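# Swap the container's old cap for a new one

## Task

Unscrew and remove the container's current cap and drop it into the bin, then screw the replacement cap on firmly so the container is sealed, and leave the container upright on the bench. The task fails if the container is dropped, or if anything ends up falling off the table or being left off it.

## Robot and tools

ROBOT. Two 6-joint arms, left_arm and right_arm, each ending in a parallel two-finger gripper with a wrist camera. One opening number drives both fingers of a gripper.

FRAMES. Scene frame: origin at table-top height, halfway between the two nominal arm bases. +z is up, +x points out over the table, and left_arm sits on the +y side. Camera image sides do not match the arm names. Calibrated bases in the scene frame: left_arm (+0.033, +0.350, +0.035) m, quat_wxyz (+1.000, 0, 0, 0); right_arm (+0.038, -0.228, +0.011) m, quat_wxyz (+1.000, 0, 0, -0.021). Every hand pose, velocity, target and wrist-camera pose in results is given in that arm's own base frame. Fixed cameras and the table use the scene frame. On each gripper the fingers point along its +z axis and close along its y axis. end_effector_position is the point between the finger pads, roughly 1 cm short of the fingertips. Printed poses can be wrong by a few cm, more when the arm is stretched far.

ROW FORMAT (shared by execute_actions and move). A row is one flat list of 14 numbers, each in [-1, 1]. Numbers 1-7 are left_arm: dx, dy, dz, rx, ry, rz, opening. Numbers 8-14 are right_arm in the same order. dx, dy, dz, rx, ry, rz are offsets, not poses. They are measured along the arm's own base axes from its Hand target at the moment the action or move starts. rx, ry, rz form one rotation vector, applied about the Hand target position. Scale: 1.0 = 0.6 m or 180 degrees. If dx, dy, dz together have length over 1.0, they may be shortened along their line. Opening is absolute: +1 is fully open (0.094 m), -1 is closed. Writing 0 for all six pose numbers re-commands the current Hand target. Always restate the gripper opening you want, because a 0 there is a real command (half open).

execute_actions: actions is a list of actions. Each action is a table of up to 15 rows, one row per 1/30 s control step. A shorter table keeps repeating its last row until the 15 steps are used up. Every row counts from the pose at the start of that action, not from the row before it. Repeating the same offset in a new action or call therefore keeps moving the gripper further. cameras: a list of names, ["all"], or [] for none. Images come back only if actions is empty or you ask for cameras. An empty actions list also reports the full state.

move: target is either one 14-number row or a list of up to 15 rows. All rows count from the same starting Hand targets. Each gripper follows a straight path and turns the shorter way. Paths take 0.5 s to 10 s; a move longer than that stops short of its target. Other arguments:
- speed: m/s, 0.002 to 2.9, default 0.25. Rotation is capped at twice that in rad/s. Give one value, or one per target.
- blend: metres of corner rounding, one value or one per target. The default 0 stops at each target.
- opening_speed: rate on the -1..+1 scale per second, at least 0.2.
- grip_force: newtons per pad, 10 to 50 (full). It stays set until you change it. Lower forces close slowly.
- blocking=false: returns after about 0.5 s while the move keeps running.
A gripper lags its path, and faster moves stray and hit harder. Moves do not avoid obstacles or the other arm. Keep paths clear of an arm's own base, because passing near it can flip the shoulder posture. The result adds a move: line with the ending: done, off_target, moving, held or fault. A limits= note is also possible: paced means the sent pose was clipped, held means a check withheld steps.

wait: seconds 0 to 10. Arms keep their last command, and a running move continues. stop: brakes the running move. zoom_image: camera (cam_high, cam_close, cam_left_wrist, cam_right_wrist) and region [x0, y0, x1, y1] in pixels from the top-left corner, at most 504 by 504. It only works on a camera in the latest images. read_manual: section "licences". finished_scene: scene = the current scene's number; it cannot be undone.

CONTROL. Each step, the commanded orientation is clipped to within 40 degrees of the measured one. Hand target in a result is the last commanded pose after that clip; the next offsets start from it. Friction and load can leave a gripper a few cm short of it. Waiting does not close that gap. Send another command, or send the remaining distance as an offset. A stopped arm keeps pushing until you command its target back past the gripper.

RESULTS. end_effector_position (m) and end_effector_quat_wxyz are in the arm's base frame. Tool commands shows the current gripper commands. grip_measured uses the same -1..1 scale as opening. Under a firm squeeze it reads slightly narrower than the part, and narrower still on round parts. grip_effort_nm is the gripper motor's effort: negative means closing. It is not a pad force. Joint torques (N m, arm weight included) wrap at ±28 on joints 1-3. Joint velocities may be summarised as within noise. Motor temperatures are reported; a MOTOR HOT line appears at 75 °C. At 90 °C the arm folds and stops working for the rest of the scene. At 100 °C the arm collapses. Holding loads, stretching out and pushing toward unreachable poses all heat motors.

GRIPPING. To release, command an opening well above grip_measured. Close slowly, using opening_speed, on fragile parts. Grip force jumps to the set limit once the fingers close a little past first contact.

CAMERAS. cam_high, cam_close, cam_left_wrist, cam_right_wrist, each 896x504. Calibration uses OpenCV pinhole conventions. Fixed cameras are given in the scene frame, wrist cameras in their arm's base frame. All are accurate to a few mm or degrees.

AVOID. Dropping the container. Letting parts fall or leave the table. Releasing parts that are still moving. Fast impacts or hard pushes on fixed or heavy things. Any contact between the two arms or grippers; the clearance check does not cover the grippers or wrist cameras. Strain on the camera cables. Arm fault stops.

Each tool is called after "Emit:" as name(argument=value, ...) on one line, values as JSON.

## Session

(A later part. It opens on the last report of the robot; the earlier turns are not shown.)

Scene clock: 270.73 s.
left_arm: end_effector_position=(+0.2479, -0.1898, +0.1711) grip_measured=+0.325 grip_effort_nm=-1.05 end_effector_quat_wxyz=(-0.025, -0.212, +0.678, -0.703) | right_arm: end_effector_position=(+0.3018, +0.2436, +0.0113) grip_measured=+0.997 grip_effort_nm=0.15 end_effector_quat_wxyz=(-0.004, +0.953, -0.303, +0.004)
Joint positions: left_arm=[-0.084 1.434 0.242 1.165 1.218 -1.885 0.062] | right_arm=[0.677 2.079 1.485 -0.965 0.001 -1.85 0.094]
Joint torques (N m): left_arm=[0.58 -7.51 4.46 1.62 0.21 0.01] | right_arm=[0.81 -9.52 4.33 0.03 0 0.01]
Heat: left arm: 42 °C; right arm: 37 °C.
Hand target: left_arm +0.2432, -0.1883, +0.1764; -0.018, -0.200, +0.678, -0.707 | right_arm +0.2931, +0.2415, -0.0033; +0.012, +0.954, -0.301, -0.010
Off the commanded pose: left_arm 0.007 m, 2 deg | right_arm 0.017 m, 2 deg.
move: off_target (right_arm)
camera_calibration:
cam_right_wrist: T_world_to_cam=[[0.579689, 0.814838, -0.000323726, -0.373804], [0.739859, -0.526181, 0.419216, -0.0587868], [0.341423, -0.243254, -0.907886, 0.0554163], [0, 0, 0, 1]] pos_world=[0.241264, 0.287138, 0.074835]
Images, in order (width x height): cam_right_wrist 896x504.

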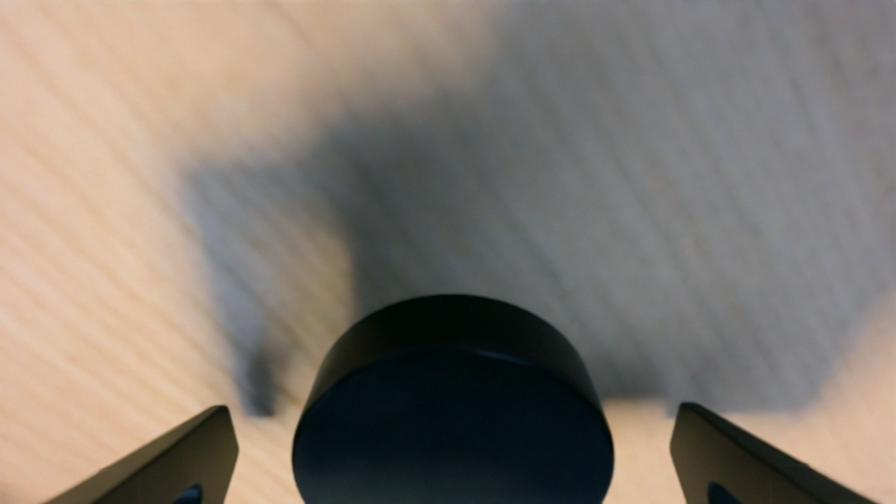

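Emit:
move(target=[0,0,0,0,0,0,0.12,0,0,-0.01,0,0,0,1.0], speed=0.06, cameras=["cam_right_wrist", "cam_close"])

Scene clock: 272.63 s.
left_arm: end_effector_position=(+0.2479, -0.1898, +0.1711) grip_measured=+0.325 grip_effort_nm=-1.05 end_effector_quat_wxyz=(-0.025, -0.212, +0.678, -0.703) | right_arm: end_effector_position=(+0.3024, +0.2440, +0.0062) grip_measured=+0.997 grip_effort_nm=0.15 end_effector_quat_wxyz=(-0.005, +0.953, -0.303, +0.004)
Joint positions: left_arm=[-0.084 1.434 0.242 1.165 1.218 -1.885 0.062] | right_arm=[0.677 2.087 1.475 -0.945 0.001 -1.85 0.094]
Joint torques (N m): left_arm=[0.62 -7.64 4.66 1.62 0.2 0] | right_arm=[0.83 -9.46 4.21 0.03 0 0.02]
Heat: left arm: 42 °C; right arm: 37 °C.
Hand target: left_arm +0.2432, -0.1883, +0.1764; -0.018, -0.200, +0.678, -0.707 | right_arm +0.2931, +0.2415, -0.0092; +0.012, +0.954, -0.301, -0.010
Off the commanded pose: left_arm 0.007 m, 2 deg | right_arm 0.018 m, 3 deg.
move: off_target (right_arm)
camera_calibration:
cam_right_wrist: T_world_to_cam=[[0.579697, 0.814829, 0.00224398, -0.374599], [0.738977, -0.526889, 0.419882, -0.0564392], [0.343315, -0.241746, -0.907576, 0.0498035], [0, 0, 0, 1]] pos_world=[0.241763, 0.287537, 0.0697388]
Images, in order (width x height): cam_close 896x504, cam_right_wrist 896x504.

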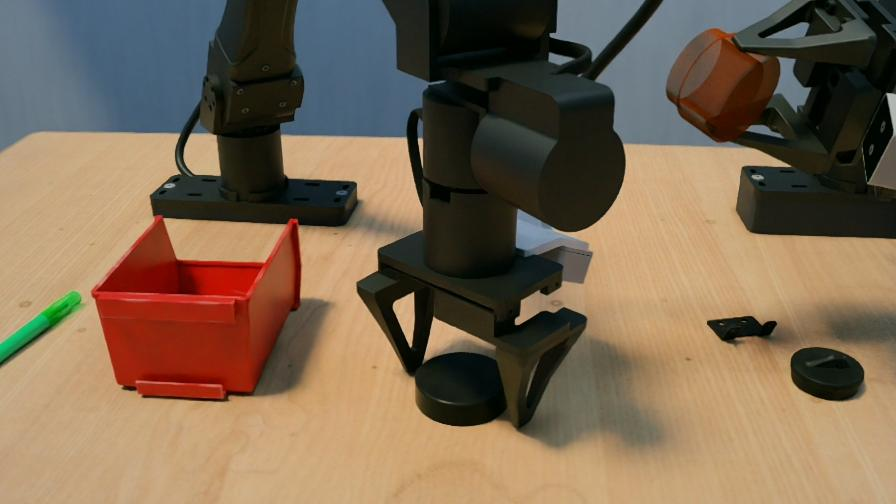

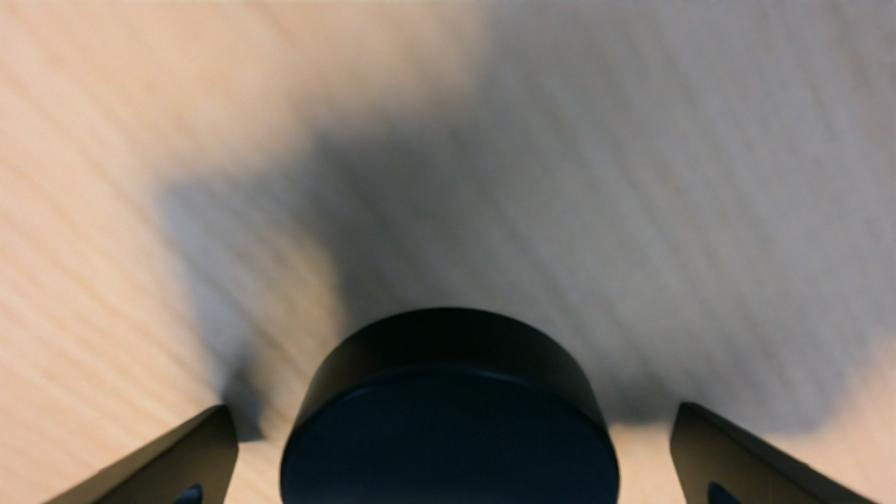

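Emit:
move(target=[0,0,0,0,0,0,0.12,0,0,0,0,0,0,0.12], speed=0.06, opening_speed=0.7, cameras=["cam_right_wrist"])

Scene clock: 274.67 s.
left_arm: end_effector_position=(+0.2479, -0.1898, +0.1711) grip_measured=+0.325 grip_effort_nm=-1.05 end_effector_quat_wxyz=(-0.025, -0.212, +0.678, -0.703) | right_arm: end_effector_position=(+0.3026, +0.2442, +0.0062) grip_measured=+0.326 grip_effort_nm=-1.03 end_effector_quat_wxyz=(-0.006, +0.953, -0.303, +0.005)
Joint positions: left_arm=[-0.084 1.434 0.242 1.165 1.218 -1.885 0.062] | right_arm=[0.677 2.087 1.475 -0.944 0.001 -1.849 0.062]
Joint torques (N m): left_arm=[0.66 -7.6 4.59 1.65 0.24 0.04] | right_arm=[0.83 -9.46 4.22 0.03 0.01 0.02]
Heat: left arm: 42 °C; right arm: 37 °C.
Hand target: left_arm +0.2432, -0.1883, +0.1764; -0.018, -0.200, +0.678, -0.707 | right_arm +0.2931, +0.2415, -0.0092; +0.012, +0.953, -0.301, -0.009
Off the commanded pose: left_arm 0.007 m, 2 deg | right_arm 0.018 m, 3 deg.
move: off_target (right_arm)
camera_calibration:
cam_right_wrist: T_world_to_cam=[[0.579984, 0.814623, 0.00299803, -0.374801], [0.738521, -0.527348, 0.420107, -0.0562348], [0.34381, -0.241441, -0.90747, 0.0495792], [0, 0, 0, 1]] pos_world=[0.241863, 0.287637, 0.0697399]
Images, in order (width x height): cam_right_wrist 896x504.

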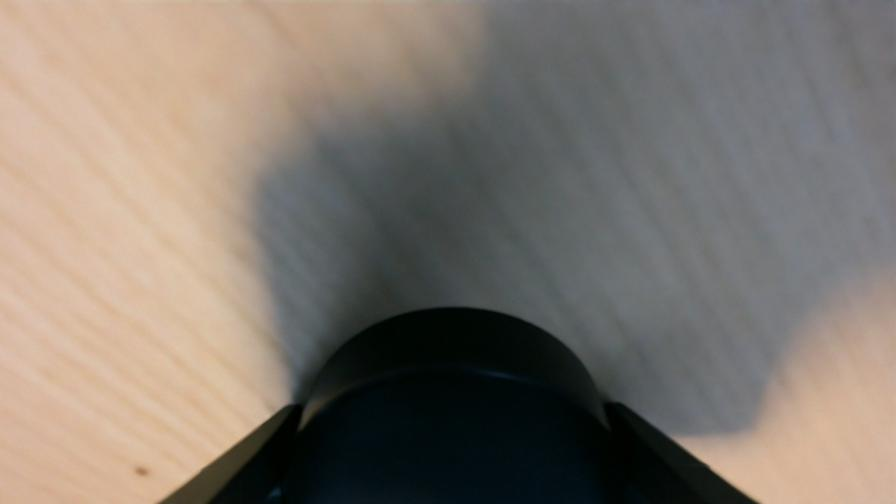

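Emit:
move(target=[[0,0,0,0,0,0,0.12,0,0,0,0,0,0,0.9],[0,0,0,0,0,0,0.12,0.009,-0.0063,0.028,0,0,0,0.9],[0,0,0,0,0,0,0.12,0.009,-0.0063,0.0,0,0,0,0.9]], speed=0.08, opening_speed=0.8, cameras=["cam_right_wrist"])

Scene clock: 286.77 s.
left_arm: end_effector_position=(+0.2479, -0.1898, +0.1711) grip_measured=+0.325 grip_effort_nm=-1.04 end_effector_quat_wxyz=(-0.025, -0.212, +0.678, -0.703) | right_arm: end_effector_position=(+0.3017, +0.2435, +0.0058) grip_measured=+0.897 grip_effort_nm=0.14 end_effector_quat_wxyz=(-0.004, +0.953, -0.302, +0.003)
Joint positions: left_arm=[-0.084 1.434 0.242 1.165 1.218 -1.885 0.062] | right_arm=[0.677 2.088 1.475 -0.948 0.001 -1.85 0.089]
Joint torques (N m): left_arm=[0.69 -7.64 4.53 1.6 0.23 0] | right_arm=[-0.73 -8.99 4.96 0.02 0 -0.14]
Motor temperatures (°C): left_arm=[28 32 33 42 28 28 30] | right_arm=[28 38 35 33 28 27 28]
Heat: left arm: 42 °C; right arm: 38 °C.
Hand target: left_arm +0.2432, -0.1883, +0.1764; -0.018, -0.200, +0.678, -0.707 | right_arm +0.2985, +0.2377, -0.0092; +0.012, +0.954, -0.301, -0.009
Off the commanded pose: left_arm 0.007 m, 2 deg | right_arm 0.016 m, 2 deg.
move: off_target (right_arm)
camera_calibration:
cam_right_wrist: T_world_to_cam=[[0.579046, 0.815293, -0.0018028, -0.37354], [0.740778, -0.525198, 0.418826, -0.0569766], [0.340519, -0.243855, -0.908065, 0.0509247], [0, 0, 0, 1]] pos_world=[0.241163, 0.287038, 0.0694328]
Images, in order (width x height): cam_right_wrist 896x504.

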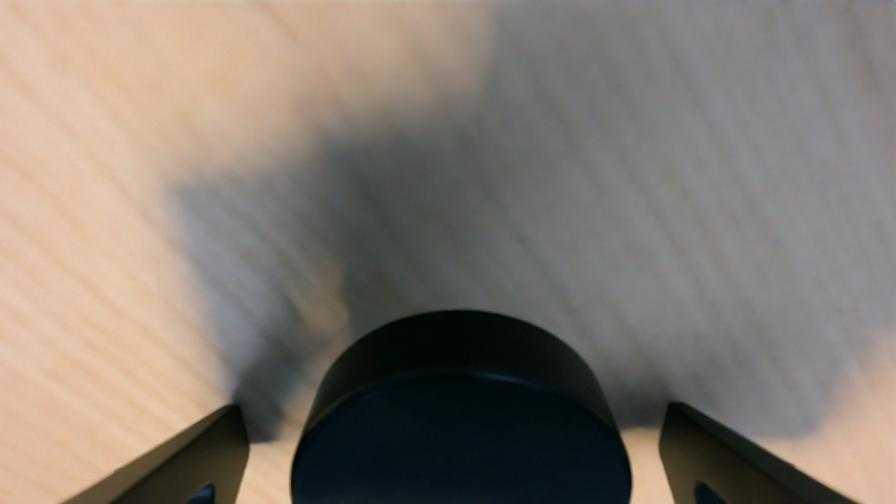

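Emit:
move(target=[0,0,0,0,0,0,0.12,0.0108,-0.0085,0.05,0,0,0,1.0], speed=0.1)

Scene clock: 288.77 s.
left_arm: end_effector_position=(+0.2479, -0.1898, +0.1711) grip_measured=+0.325 grip_effort_nm=-1.04 end_effector_quat_wxyz=(-0.025, -0.212, +0.678, -0.703) | right_arm: end_effector_position=(+0.3013, +0.2327, +0.0158) grip_measured=+0.997 grip_effort_nm=0.15 end_effector_quat_wxyz=(+0.014, +0.953, -0.303, -0.009)
Joint positions: left_arm=[-0.084 1.434 0.242 1.165 1.218 -1.885 0.062] | right_arm=[0.656 2.088 1.517 -1.033 0.001 -1.87 0.094]
Joint torques (N m): left_arm=[0.76 -7.68 4.49 1.63 0.25 0.01] | right_arm=[-0.66 -11.59 7.62 -0.29 0 -0.12]
Heat: left arm: 42 °C; right arm: 38 °C.
Hand target: left_arm +0.2432, -0.1883, +0.1764; -0.018, -0.200, +0.678, -0.707 | right_arm +0.3049, +0.2326, +0.0207; +0.012, +0.953, -0.301, -0.010
Off the commanded pose: left_arm 0.007 m, 2 deg | right_arm 0.006 m, 0 deg.
move: done

Emit:
move(target=[0,0,0,0,0,0,0.12,-0.005,0.0093,-0.0503,0,0,0,1.0], speed=0.08, cameras=["cam_right_wrist"])

Scene clock: 290.93 s.
left_arm: end_effector_position=(+0.2479, -0.1898, +0.1711) grip_measured=+0.325 grip_effort_nm=-1.05 end_effector_quat_wxyz=(-0.025, -0.212, +0.678, -0.703) | right_arm: end_effector_position=(+0.3111, +0.2402, +0.0056) grip_measured=+0.997 grip_effort_nm=0.15 end_effector_quat_wxyz=(-0.005, +0.953, -0.303, +0.004)
Joint positions: left_arm=[-0.084 1.434 0.242 1.165 1.218 -1.885 0.062] | right_arm=[0.656 2.105 1.501 -0.954 0.002 -1.87 0.094]
Joint torques (N m): left_arm=[0.77 -7.62 4.62 1.6 0.21 0.02] | right_arm=[0.84 -9.69 4.27 0.02 0 0]
Heat: left arm: 42 °C; right arm: 38 °C.
Hand target: left_arm +0.2432, -0.1883, +0.1764; -0.018, -0.200, +0.678, -0.707 | right_arm +0.3021, +0.2382, -0.0094; +0.012, +0.954, -0.301, -0.009
Off the commanded pose: left_arm 0.007 m, 2 deg | right_arm 0.018 m, 2 deg.
move: off_target (right_arm)
camera_calibration:
cam_right_wrist: T_world_to_cam=[[0.580265, 0.814428, 0.000554508, -0.376458], [0.738947, -0.526772, 0.420082, -0.0646578], [0.342419, -0.243349, -0.907486, 0.0460232], [0, 0, 0, 1]] pos_world=[0.250465, 0.283737, 0.0691358]
Images, in order (width x height): cam_right_wrist 896x504.

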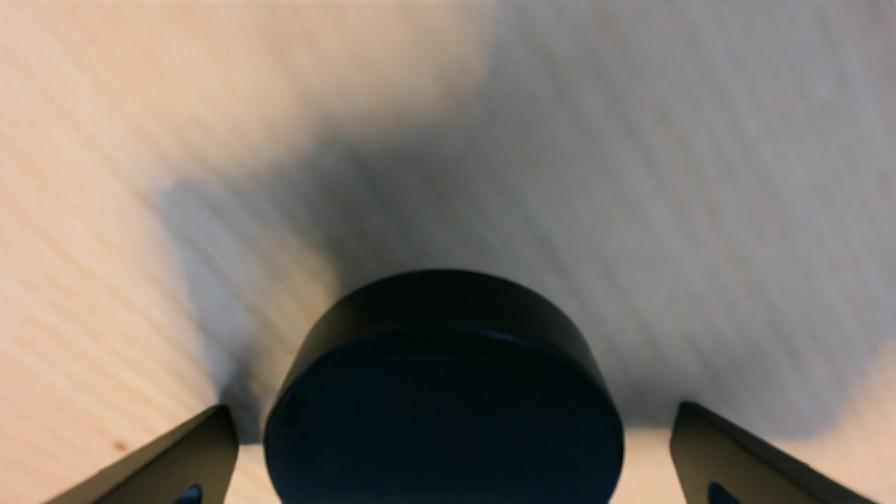

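Emit:
execute_actions(actions=[], cameras=["cam_close", "cam_right_wrist"])

Emit:
zoom_image(camera="cam_close", region=[340, 240, 620, 450])

Scene clock: 293.27 s.
left_arm: end_effector_position=(+0.2479, -0.1898, +0.1711) grip_measured=+0.325 grip_effort_nm=-1.05 end_effector_quat_wxyz=(-0.025, -0.212, +0.678, -0.703) | right_arm: end_effector_position=(+0.3112, +0.2402, +0.0056) grip_measured=+0.997 grip_effort_nm=0.15 end_effector_quat_wxyz=(-0.005, +0.953, -0.303, +0.004)
Joint positions: left_arm=[-0.084 1.434 0.242 1.165 1.218 -1.885 0.062] | right_arm=[0.656 2.105 1.501 -0.954 0.002 -1.87 0.094]
Joint velocities: within noise
Joint torques (N m): left_arm=[0.64 -7.66 4.6 1.63 0.2 0.03] | right_arm=[0.85 -9.66 4.34 0.04 0 0.02]
Motor temperatures (°C): left_arm=[28 32 34 42 28 28 31] | right_arm=[28 38 35 33 28 27 28]
Heat: left arm: 42 °C; right arm: 38 °C.
Hand target: left_arm +0.2432, -0.1883, +0.1764; -0.018, -0.200, +0.678, -0.707 | right_arm +0.3020, +0.2382, -0.0094; +0.012, +0.954, -0.301, -0.009
Tool commands: left_gripper/opening=+0.12 right_gripper/opening=+1.0
Off the commanded pose: left_arm 0.007 m, 2 deg | right_arm 0.018 m, 3 deg.
camera_calibration:
cam_right_wrist: T_world_to_cam=[[0.580295, 0.814406, 0.000943166, -0.376625], [0.738793, -0.526904, 0.420187, -0.0646104], [0.342699, -0.243135, -0.907437, 0.0458795], [0, 0, 0, 1]] pos_world=[0.250565, 0.283837, 0.0691364]
Images, in order (width x height): cam_close 896x504, cam_right_wrist 896x504.

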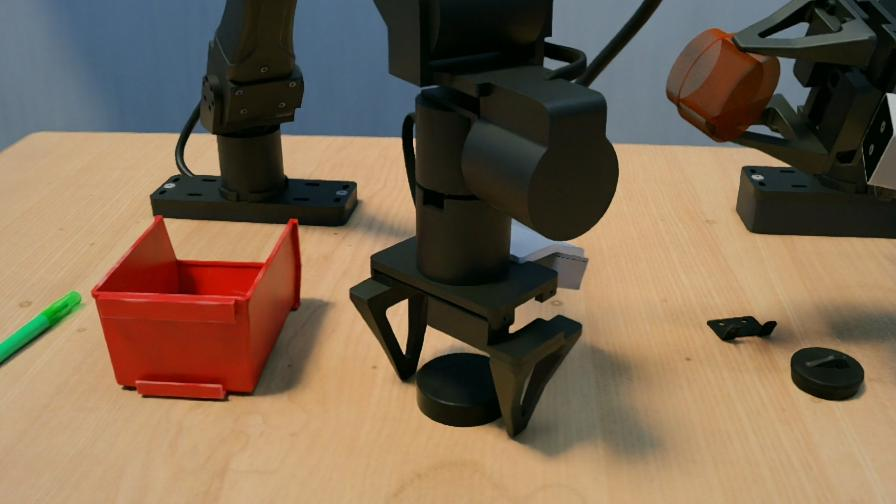

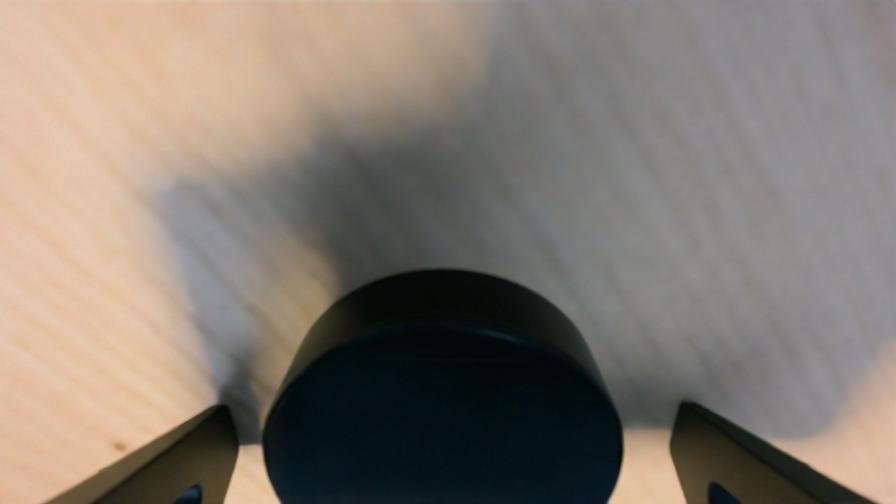

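Scaled by 1.800 from the camera's 896x504 image, which has a finer 1280x720 frame.

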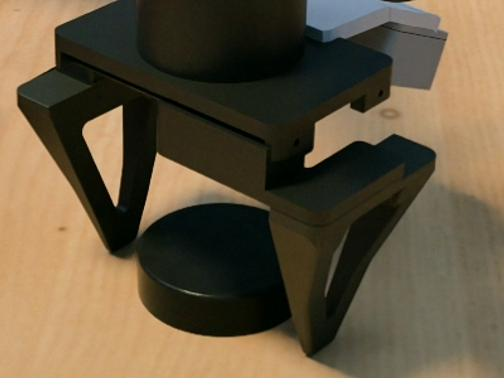

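Emit:
zoom_image(camera="cam_right_wrist", region=[40, 380, 280, 504])

Emit:
zoom_image(camera="cam_right_wrist", region=[620, 380, 860, 504])

Scaled by 2.100 from the camera's 896x504 image, which has a finer 1280x720 frame.

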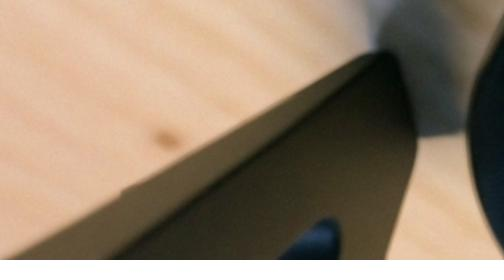

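Scaled by 2.100 from the camera's 896x504 image, which has a finer 1280x720 frame.

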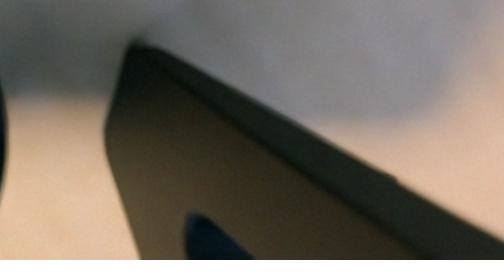

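Emit:
move(target=[[0,0,0,0,0,0,0.12,-0.0115,0.0015,0.05,0,0,0,1.0],[0,0,0,0,0,0,0.12,-0.0115,0.0015,0,0,0,0,1.0]], speed=0.1, cameras=["cam_right_wrist", "cam_close"])

Emit:
zoom_image(camera="cam_close", region=[340, 240, 620, 450])

Scene clock: 307.53 s.
left_arm: end_effector_position=(+0.2479, -0.1898, +0.1711) grip_measured=+0.325 grip_effort_nm=-1.05 end_effector_quat_wxyz=(-0.025, -0.212, +0.678, -0.703) | right_arm: end_effector_position=(+0.3062, +0.2427, +0.0046) grip_measured=+0.997 grip_effort_nm=0.14 end_effector_quat_wxyz=(-0.003, +0.953, -0.303, +0.004)
Joint positions: left_arm=[-0.084 1.434 0.242 1.165 1.218 -1.885 0.062] | right_arm=[0.669 2.1 1.489 -0.95 0.002 -1.857 0.094]
Joint torques (N m): left_arm=[0.76 -7.69 4.56 1.65 0.19 0.02] | right_arm=[0.87 -10.56 3.12 0.09 -0.01 0.01]
Heat: left arm: 42 °C; right arm: 38 °C.
Hand target: left_arm +0.2432, -0.1883, +0.1764; -0.018, -0.200, +0.678, -0.707 | right_arm +0.2950, +0.2391, -0.0093; +0.012, +0.954, -0.301, -0.009
Off the commanded pose: left_arm 0.007 m, 2 deg | right_arm 0.018 m, 2 deg.
move: off_target (right_arm)
camera_calibration:
cam_right_wrist: T_world_to_cam=[[0.580273, 0.814419, -0.00211897, -0.375689], [0.739782, -0.526002, 0.419577, -0.0597001], [0.340597, -0.245037, -0.907717, 0.04845], [0, 0, 0, 1]] pos_world=[0.245666, 0.286438, 0.0682317]
Images, in order (width x height): cam_close 896x504, cam_right_wrist 896x504.

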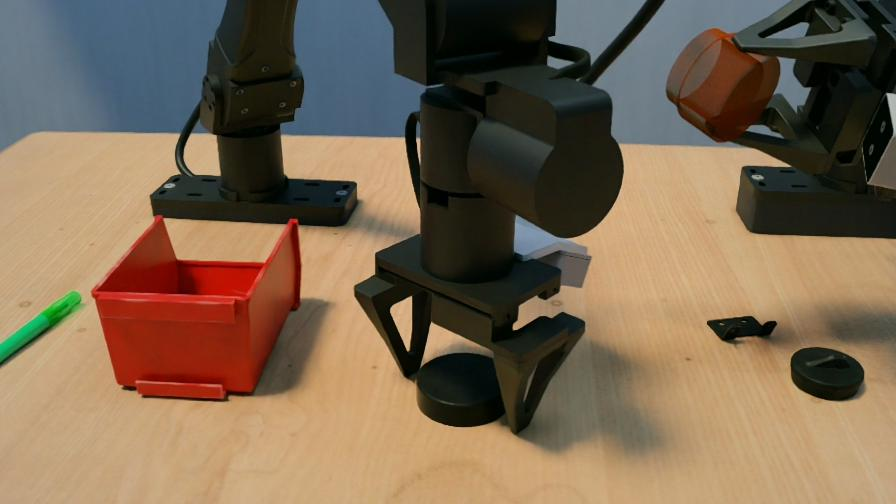

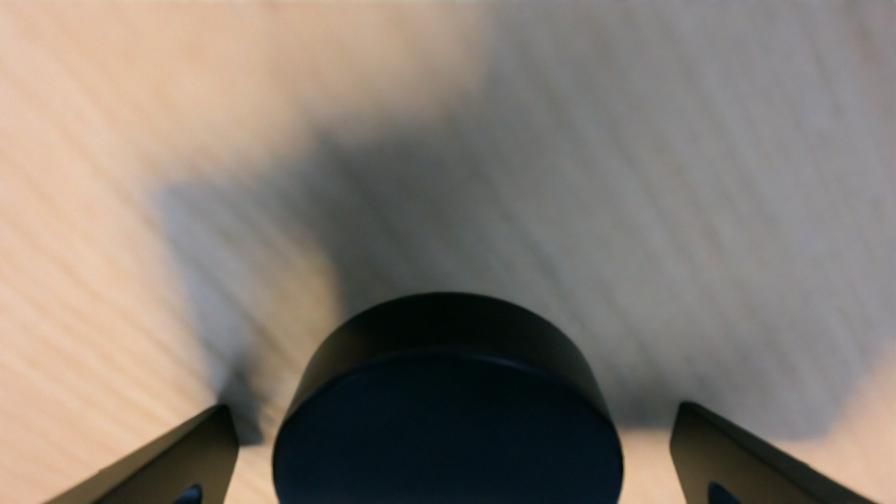

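Scaled by 1.800 from the camera's 896x504 image, which has a finer 1280x720 frame.

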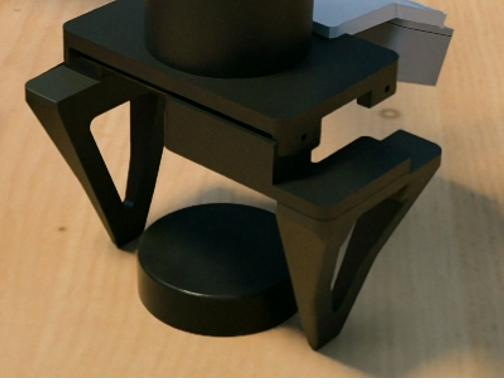

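Emit:
move(target=[0,0,0,0,0,0,0.12,0,0,0.003,0,0,0,0.12], speed=0.06, opening_speed=0.7, cameras=["cam_right_wrist", "cam_close"])

Emit:
zoom_image(camera="cam_close", region=[340, 240, 620, 450])

Scene clock: 310.73 s.
left_arm: end_effector_position=(+0.2479, -0.1898, +0.1711) grip_measured=+0.325 grip_effort_nm=-1.04 end_effector_quat_wxyz=(-0.025, -0.212, +0.678, -0.703) | right_arm: end_effector_position=(+0.3072, +0.2435, +0.0046) grip_measured=+0.327 grip_effort_nm=-1.03 end_effector_quat_wxyz=(-0.006, +0.953, -0.303, +0.005)
Joint positions: left_arm=[-0.084 1.434 0.242 1.165 1.218 -1.885 0.062] | right_arm=[0.669 2.1 1.489 -0.945 0.002 -1.857 0.062]
Joint torques (N m): left_arm=[0.7 -7.66 4.59 1.64 0.19 0.01] | right_arm=[0.83 -10.76 3.44 -0.03 -0.01 0.02]
Heat: left arm: 42 °C; right arm: 38 °C.
Hand target: left_arm +0.2432, -0.1883, +0.1764; -0.018, -0.200, +0.678, -0.707 | right_arm +0.2951, +0.2392, -0.0075; +0.012, +0.954, -0.301, -0.009
Off the commanded pose: left_arm 0.007 m, 2 deg | right_arm 0.018 m, 3 deg.
move: off_target (right_arm)
camera_calibration:
cam_right_wrist: T_world_to_cam=[[0.5806, 0.814183, 0.00304346, -0.377005], [0.737801, -0.527705, 0.420924, -0.0590525], [0.344315, -0.242143, -0.907091, 0.046451], [0, 0, 0, 1]] pos_world=[0.246464, 0.287037, 0.0681393]
Images, in order (width x height): cam_close 896x504, cam_right_wrist 896x504.

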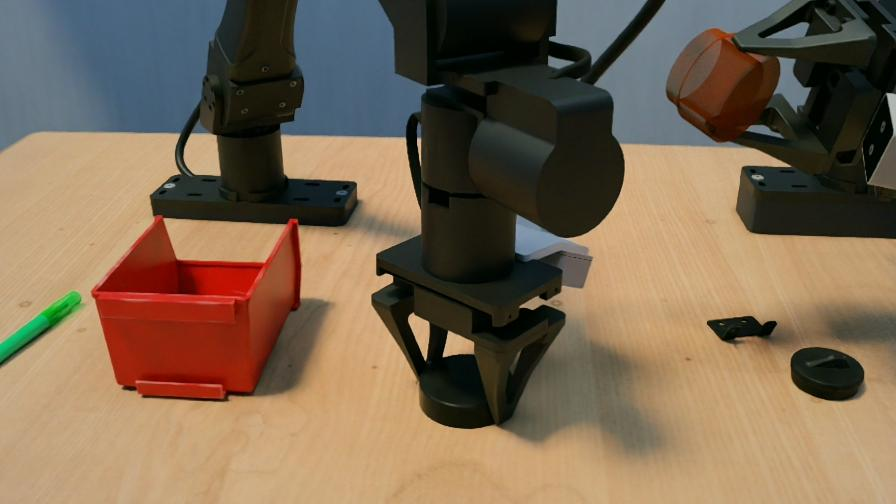

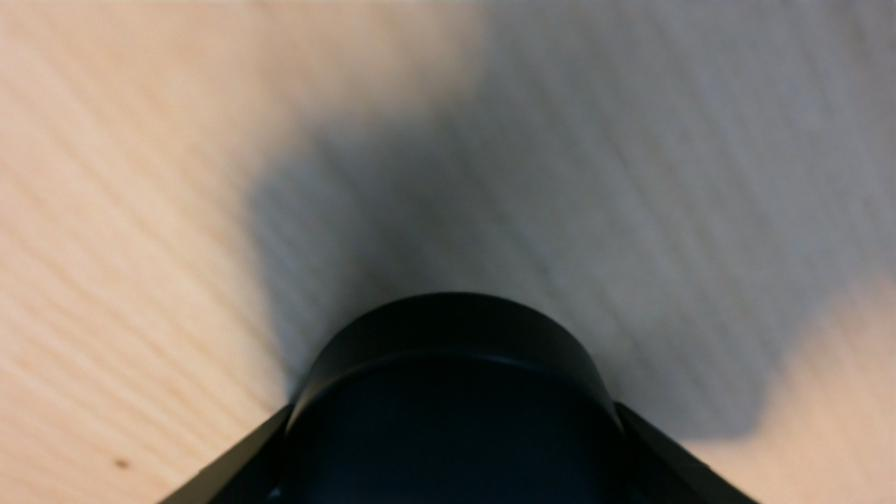

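Scaled by 1.800 from the camera's 896x504 image, which has a finer 1280x720 frame.

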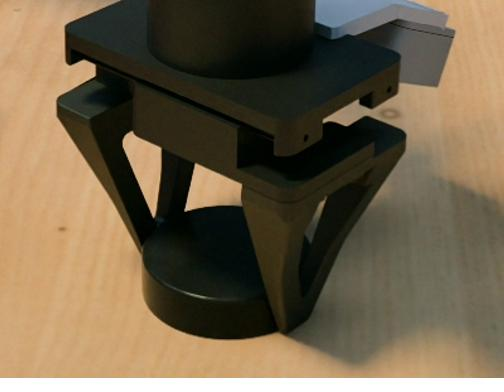

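Emit:
move(target=[[0,0,0,0,0,0,0.12,0,0,0.19,0,0,0,0.12],[0,0,0,0,0,0,0.12,-0.1377,-0.0287,0.3758,0.2735,-0.3194,0.0381,0.12]], speed=[0.2,0.35], blend=[0.02,0])

Emit:
move(target=[0.0587,-0.2085,0,0,0,0,0.12,0,0,0,0,0,0,0.12], speed=0.2, cameras=["cam_right_wrist", "cam_close", "cam_left_wrist"])

Scene clock: 317.97 s.
left_arm: end_effector_position=(+0.2479, -0.1898, +0.1711) grip_measured=+0.325 grip_effort_nm=-1.05 end_effector_quat_wxyz=(-0.025, -0.212, +0.678, -0.703) | right_arm: end_effector_position=(+0.2155, +0.2218, +0.2242) grip_measured=+0.327 grip_effort_nm=-1.03 end_effector_quat_wxyz=(-0.511, +0.775, -0.189, +0.319)
Joint positions: left_arm=[-0.084 1.434 0.242 1.165 1.218 -1.885 0.062] | right_arm=[0.825 0.688 0.473 -0.062 0.05 -1.876 0.062]
Joint torques (N m): left_arm=[0.75 -7.65 4.6 1.62 0.2 0.03] | right_arm=[0.9 -0.8 5.64 1.82 0.08 -0.05]
Heat: left arm: 42 °C; right arm: 39 °C.
Hand target: left_arm +0.2432, -0.1883, +0.1764; -0.018, -0.200, +0.678, -0.707 | right_arm +0.2125, +0.2219, +0.2178; -0.510, +0.777, -0.186, +0.317
Off the commanded pose: left_arm 0.007 m, 2 deg | right_arm 0.007 m, 0 deg.
move: done

Scene clock: 319.43 s.
left_arm: end_effector_position=(+0.2710, -0.3084, +0.1666) grip_measured=+0.325 grip_effort_nm=-1.04 end_effector_quat_wxyz=(-0.031, -0.210, +0.685, -0.697) | right_arm: end_effector_position=(+0.2156, +0.2218, +0.2244) grip_measured=+0.327 grip_effort_nm=-1.03 end_effector_quat_wxyz=(-0.512, +0.775, -0.189, +0.320)
Joint positions: left_arm=[-0.539 1.677 0.474 1.165 0.778 -1.886 0.062] | right_arm=[0.825 0.688 0.473 -0.061 0.05 -1.876 0.062]
Joint torques (N m): left_arm=[-0.59 -6.84 8.14 2.07 -0.09 0.07] | right_arm=[0.94 -0.75 5.7 1.82 0.09 -0.04]
Heat: left arm: 42 °C; right arm: 38 °C.
Hand target: left_arm +0.2784, -0.3134, +0.1764; -0.018, -0.200, +0.678, -0.707 | right_arm +0.2126, +0.2219, +0.2179; -0.510, +0.777, -0.186, +0.317
Off the commanded pose: left_arm 0.013 m, 2 deg | right_arm 0.007 m, 1 deg.
move: off_target (left_arm)
camera_calibration:
cam_left_wrist: T_world_to_cam=[[0.35399, 0.0518917, 0.933808, -0.236133], [-0.919977, 0.199021, 0.337688, 0.2886], [-0.168324, -0.97862, 0.118191, -0.18366], [0, 0, 0, 1]] pos_world=[0.318179, -0.224918, 0.144754]
cam_right_wrist: T_world_to_cam=[[-0.0246293, 0.41058, 0.911492, -0.29067], [0.373444, -0.841984, 0.389361, 0.0599413], [0.927326, 0.349981, -0.132591, -0.158783], [0, 0, 0, 1]] pos_world=[0.1177, 0.225384, 0.220552]
Images, in order (width x height): cam_close 896x504, cam_left_wrist 896x504, cam_right_wrist 896x504.

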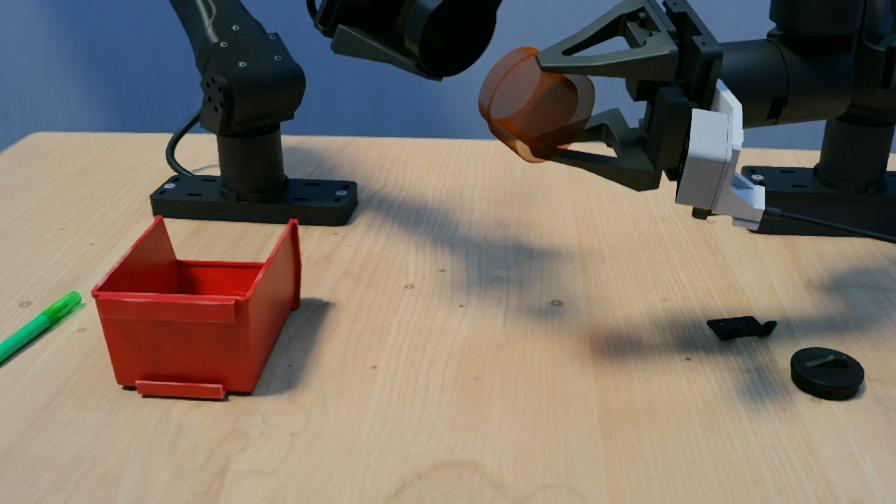

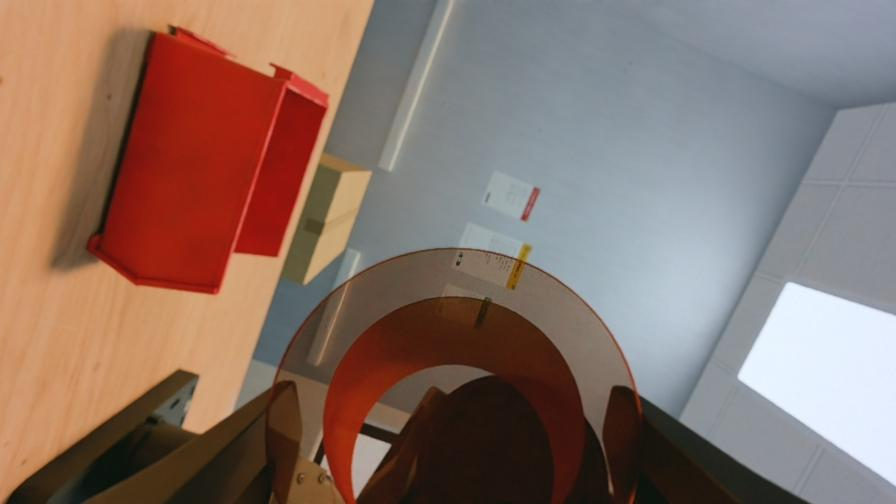

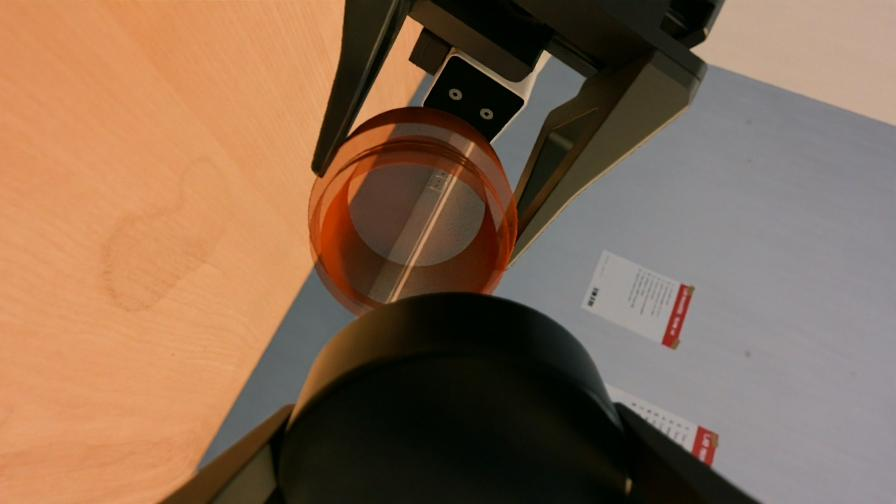

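Emit:
move(target=[0.02,-0.006,0.026,0,0,0,0.12,0,0,0,0,0,0,0.12], speed=0.1, cameras=["cam_right_wrist"])

Scene clock: 322.87 s.
left_arm: end_effector_position=(+0.2829, -0.3155, +0.1730) grip_measured=+0.325 grip_effort_nm=-1.05 end_effector_quat_wxyz=(-0.035, -0.217, +0.688, -0.691) | right_arm: end_effector_position=(+0.2156, +0.2218, +0.2244) grip_measured=+0.327 grip_effort_nm=-1.03 end_effector_quat_wxyz=(-0.512, +0.775, -0.189, +0.320)
Joint positions: left_arm=[-0.539 1.677 0.544 1.075 0.777 -1.886 0.062] | right_arm=[0.825 0.688 0.473 -0.061 0.05 -1.876 0.062]
Joint torques (N m): left_arm=[0.57 -9.57 8.43 2 0.05 0.04] | right_arm=[0.96 -0.79 5.71 1.82 0.1 -0.04]
Heat: left arm: 43 °C; right arm: 38 °C.
Hand target: left_arm +0.2904, -0.3170, +0.1920; -0.018, -0.200, +0.678, -0.707 | right_arm +0.2126, +0.2219, +0.2179; -0.510, +0.777, -0.186, +0.317
Off the commanded pose: left_arm 0.020 m, 4 deg | right_arm 0.007 m, 0 deg.
move: off_target (left_arm)
camera_calibration:
cam_right_wrist: T_world_to_cam=[[-0.0246293, 0.41058, 0.911492, -0.29067], [0.373444, -0.841984, 0.389361, 0.0599413], [0.927326, 0.349981, -0.132591, -0.158783], [0, 0, 0, 1]] pos_world=[0.1177, 0.225384, 0.220552]
Images, in order (width x height): cam_right_wrist 896x504.

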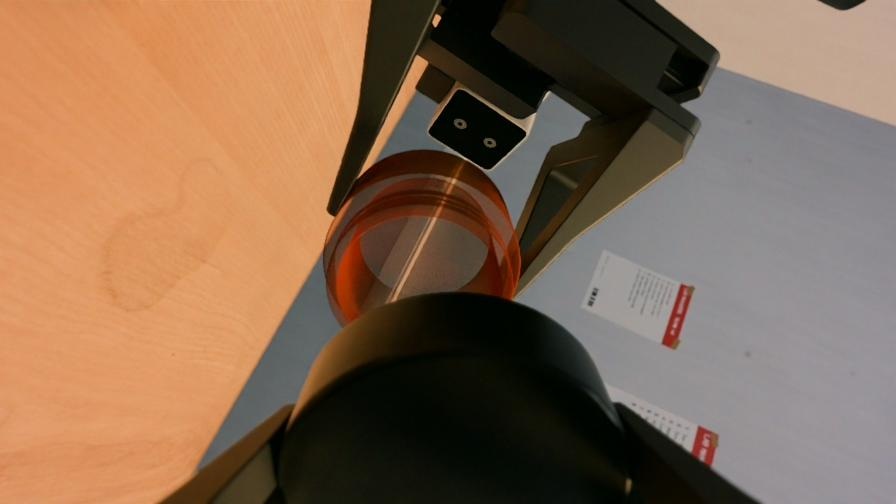

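Emit:
move(target=[0,0,0,0,0,0,0.12,0.0272,0.033,-0.0293,-0.0022,0.0067,0.011,0.12], speed=0.1, cameras=["cam_right_wrist", "cam_left_wrist", "cam_close"])

Scene clock: 332.10 s.
left_arm: end_effector_position=(+0.2829, -0.3155, +0.1729) grip_measured=+0.325 grip_effort_nm=-1.05 end_effector_quat_wxyz=(-0.036, -0.217, +0.688, -0.691) | right_arm: end_effector_position=(+0.2306, +0.2424, +0.2091) grip_measured=+0.327 grip_effort_nm=-1.03 end_effector_quat_wxyz=(-0.513, +0.781, -0.179, +0.309)
Joint positions: left_arm=[-0.539 1.677 0.544 1.074 0.777 -1.886 0.062] | right_arm=[0.811 0.843 0.461 0.095 0.007 -1.886 0.062]
Joint torques (N m): left_arm=[0.55 -9.57 8.59 2.01 0.09 0.04] | right_arm=[-0.79 -1.01 5.72 1.82 -0.19 -0.01]
Heat: left arm: 43 °C; right arm: 37 °C.
Hand target: left_arm +0.2904, -0.3170, +0.1920; -0.018, -0.200, +0.678, -0.707 | right_arm +0.2289, +0.2417, +0.2003; -0.511, +0.786, -0.177, +0.301
Off the commanded pose: left_arm 0.021 m, 4 deg | right_arm 0.009 m, 1 deg.
move: off_target (left_arm)
camera_calibration:
cam_left_wrist: T_world_to_cam=[[0.370682, 0.0420563, 0.927807, -0.252743], [-0.913835, 0.194885, 0.356266, 0.292592], [-0.165832, -0.979924, 0.110673, -0.189137], [0, 0, 0, 1]] pos_world=[0.329703, -0.231732, 0.151189]
cam_right_wrist: T_world_to_cam=[[-0.0281777, 0.415421, 0.909193, -0.284673], [0.401804, -0.828131, 0.390836, 0.0674439], [0.915292, 0.37633, -0.143583, -0.183229], [0, 0, 0, 1]] pos_world=[0.132588, 0.243066, 0.206155]
Images, in order (width x height): cam_close 896x504, cam_left_wrist 896x504, cam_right_wrist 896x504.

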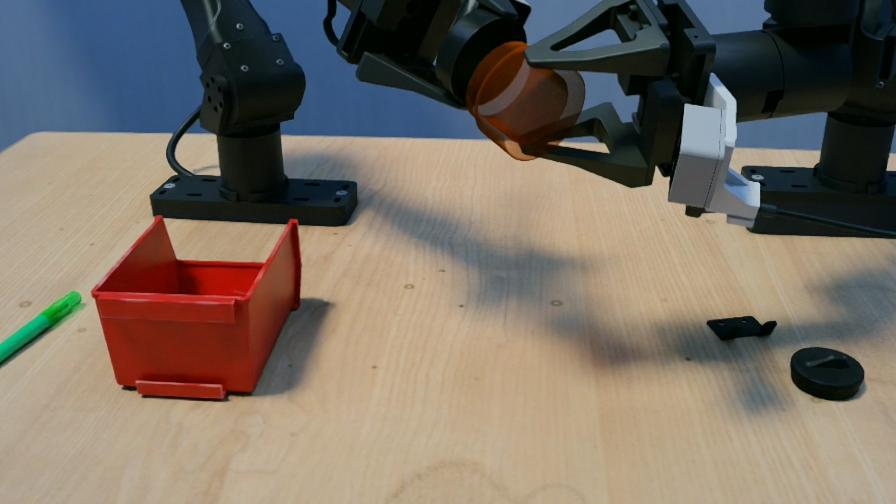

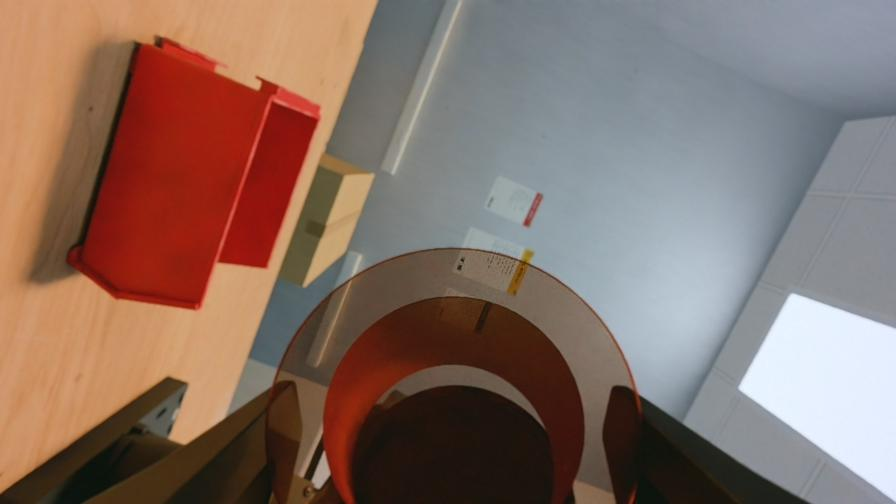

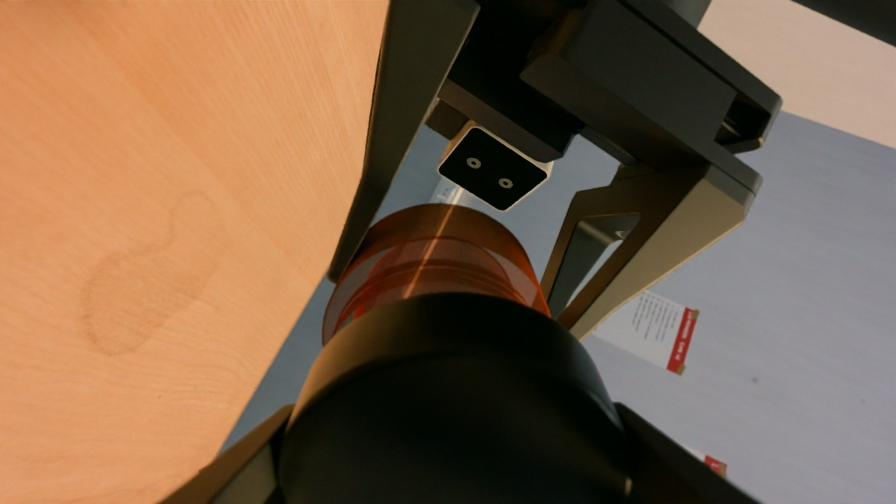

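Emit:
execute_actions(actions=[])

Scene clock: 337.10 s.
left_arm: end_effector_position=(+0.2829, -0.3155, +0.1729) grip_measured=+0.325 grip_effort_nm=-1.05 end_effector_quat_wxyz=(-0.036, -0.217, +0.688, -0.691) | right_arm: end_effector_position=(+0.2306, +0.2424, +0.2092) grip_measured=+0.327 grip_effort_nm=-1.03 end_effector_quat_wxyz=(-0.513, +0.781, -0.179, +0.309)
Joint positions: left_arm=[-0.539 1.677 0.544 1.074 0.777 -1.886 0.062] | right_arm=[0.811 0.843 0.461 0.096 0.007 -1.886 0.062]
Joint velocities: within noise
Joint torques (N m): left_arm=[0.75 -9.59 8.54 2.03 0.06 0.03] | right_arm=[-0.85 -1.06 5.75 1.84 -0.19 -0.04]
Motor temperatures (°C): left_arm=[28 33 36 43 28 28 31] | right_arm=[28 36 35 36 28 27 28]
Heat: left arm: 43 °C; right arm: 36 °C.
Hand target: left_arm +0.2904, -0.3170, +0.1920; -0.018, -0.200, +0.678, -0.707 | right_arm +0.2289, +0.2417, +0.2003; -0.511, +0.786, -0.177, +0.301
Tool commands: left_gripper/opening=+0.12 right_gripper/opening=+0.12
Off the commanded pose: left_arm 0.021 m, 4 deg | right_arm 0.009 m, 1 deg.
camera_calibration:
cam_left_wrist: T_world_to_cam=[[0.370682, 0.0420563, 0.927807, -0.252743], [-0.913835, 0.194885, 0.356266, 0.292592], [-0.165832, -0.979924, 0.110673, -0.189137], [0, 0, 0, 1]] pos_world=[0.329703, -0.231732, 0.151189]
cam_right_wrist: T_world_to_cam=[[-0.0284196, 0.415102, 0.909331, -0.284683], [0.401631, -0.828296, 0.390663, 0.0675031], [0.91536, 0.376318, -0.143178, -0.183304], [0, 0, 0, 1]] pos_world=[0.132587, 0.243066, 0.206255]

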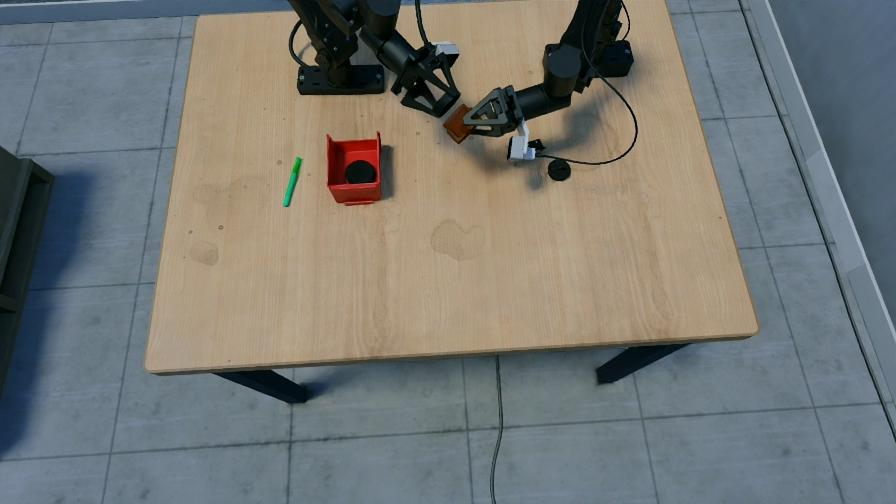

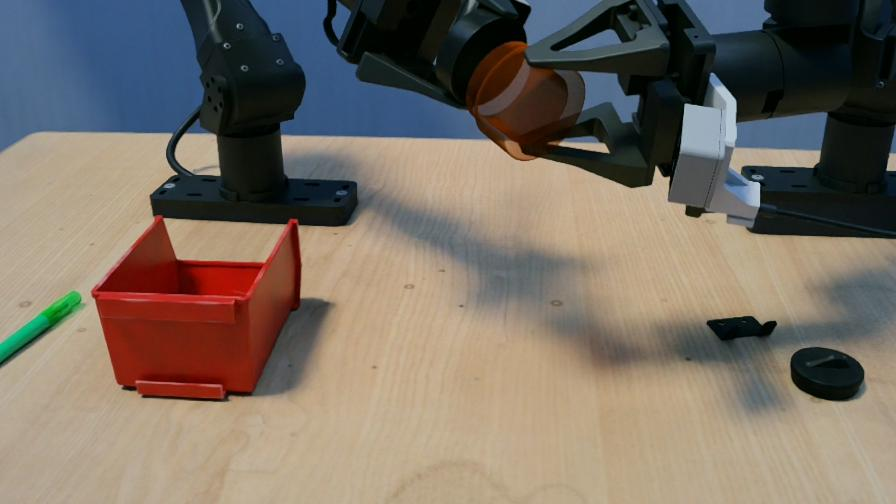

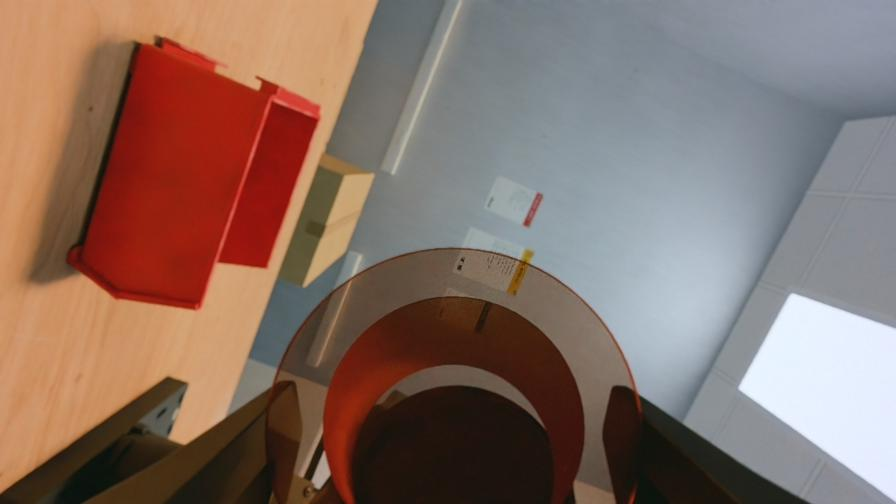

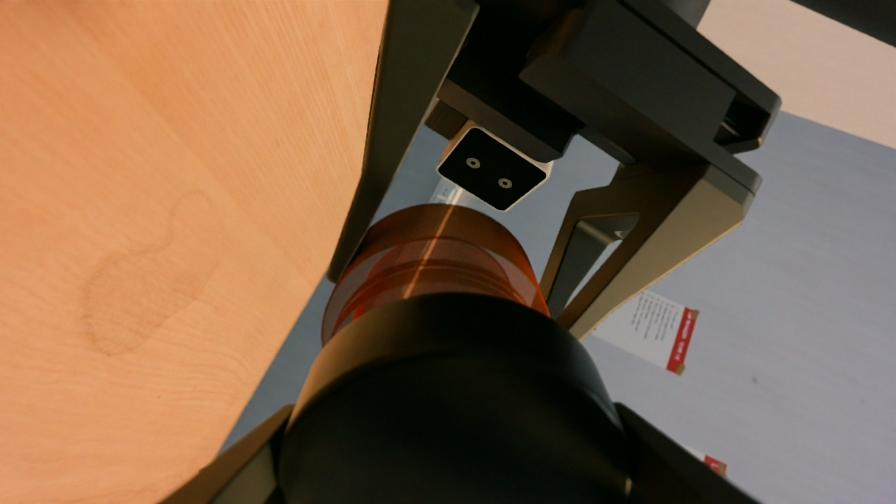

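Emit:
zoom_image(camera="cam_left_wrist", region=[250, 230, 660, 504])

Emit:
zoom_image(camera="cam_right_wrist", region=[250, 180, 660, 504])

Emit:
zoom_image(camera="cam_close", region=[420, 0, 740, 220])

Scaled by 1.229 from the camera's 896x504 image, which has a finer 1280x720 frame.

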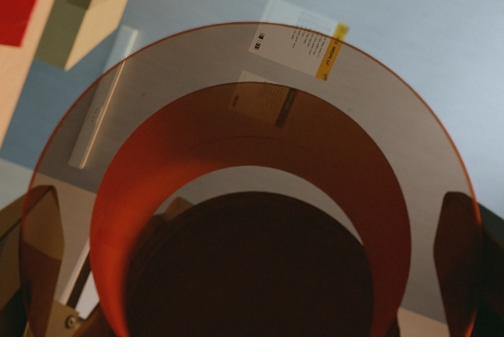

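Scaled by 1.229 from the camera's 896x504 image, which has a finer 1280x720 frame.

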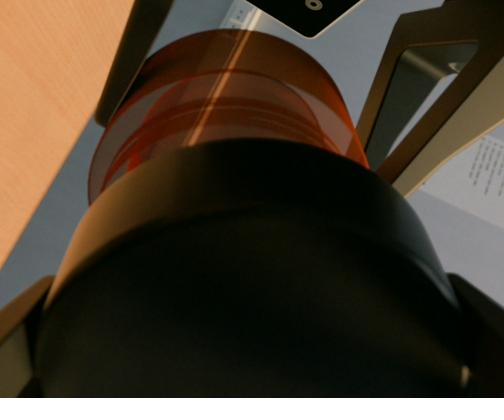

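Scaled by 1.575 from the camera's 896x504 image, which has a finer 1280x720 frame.

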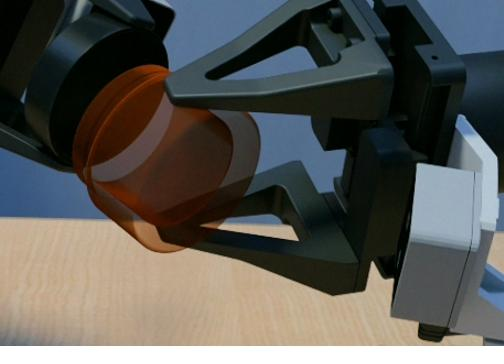

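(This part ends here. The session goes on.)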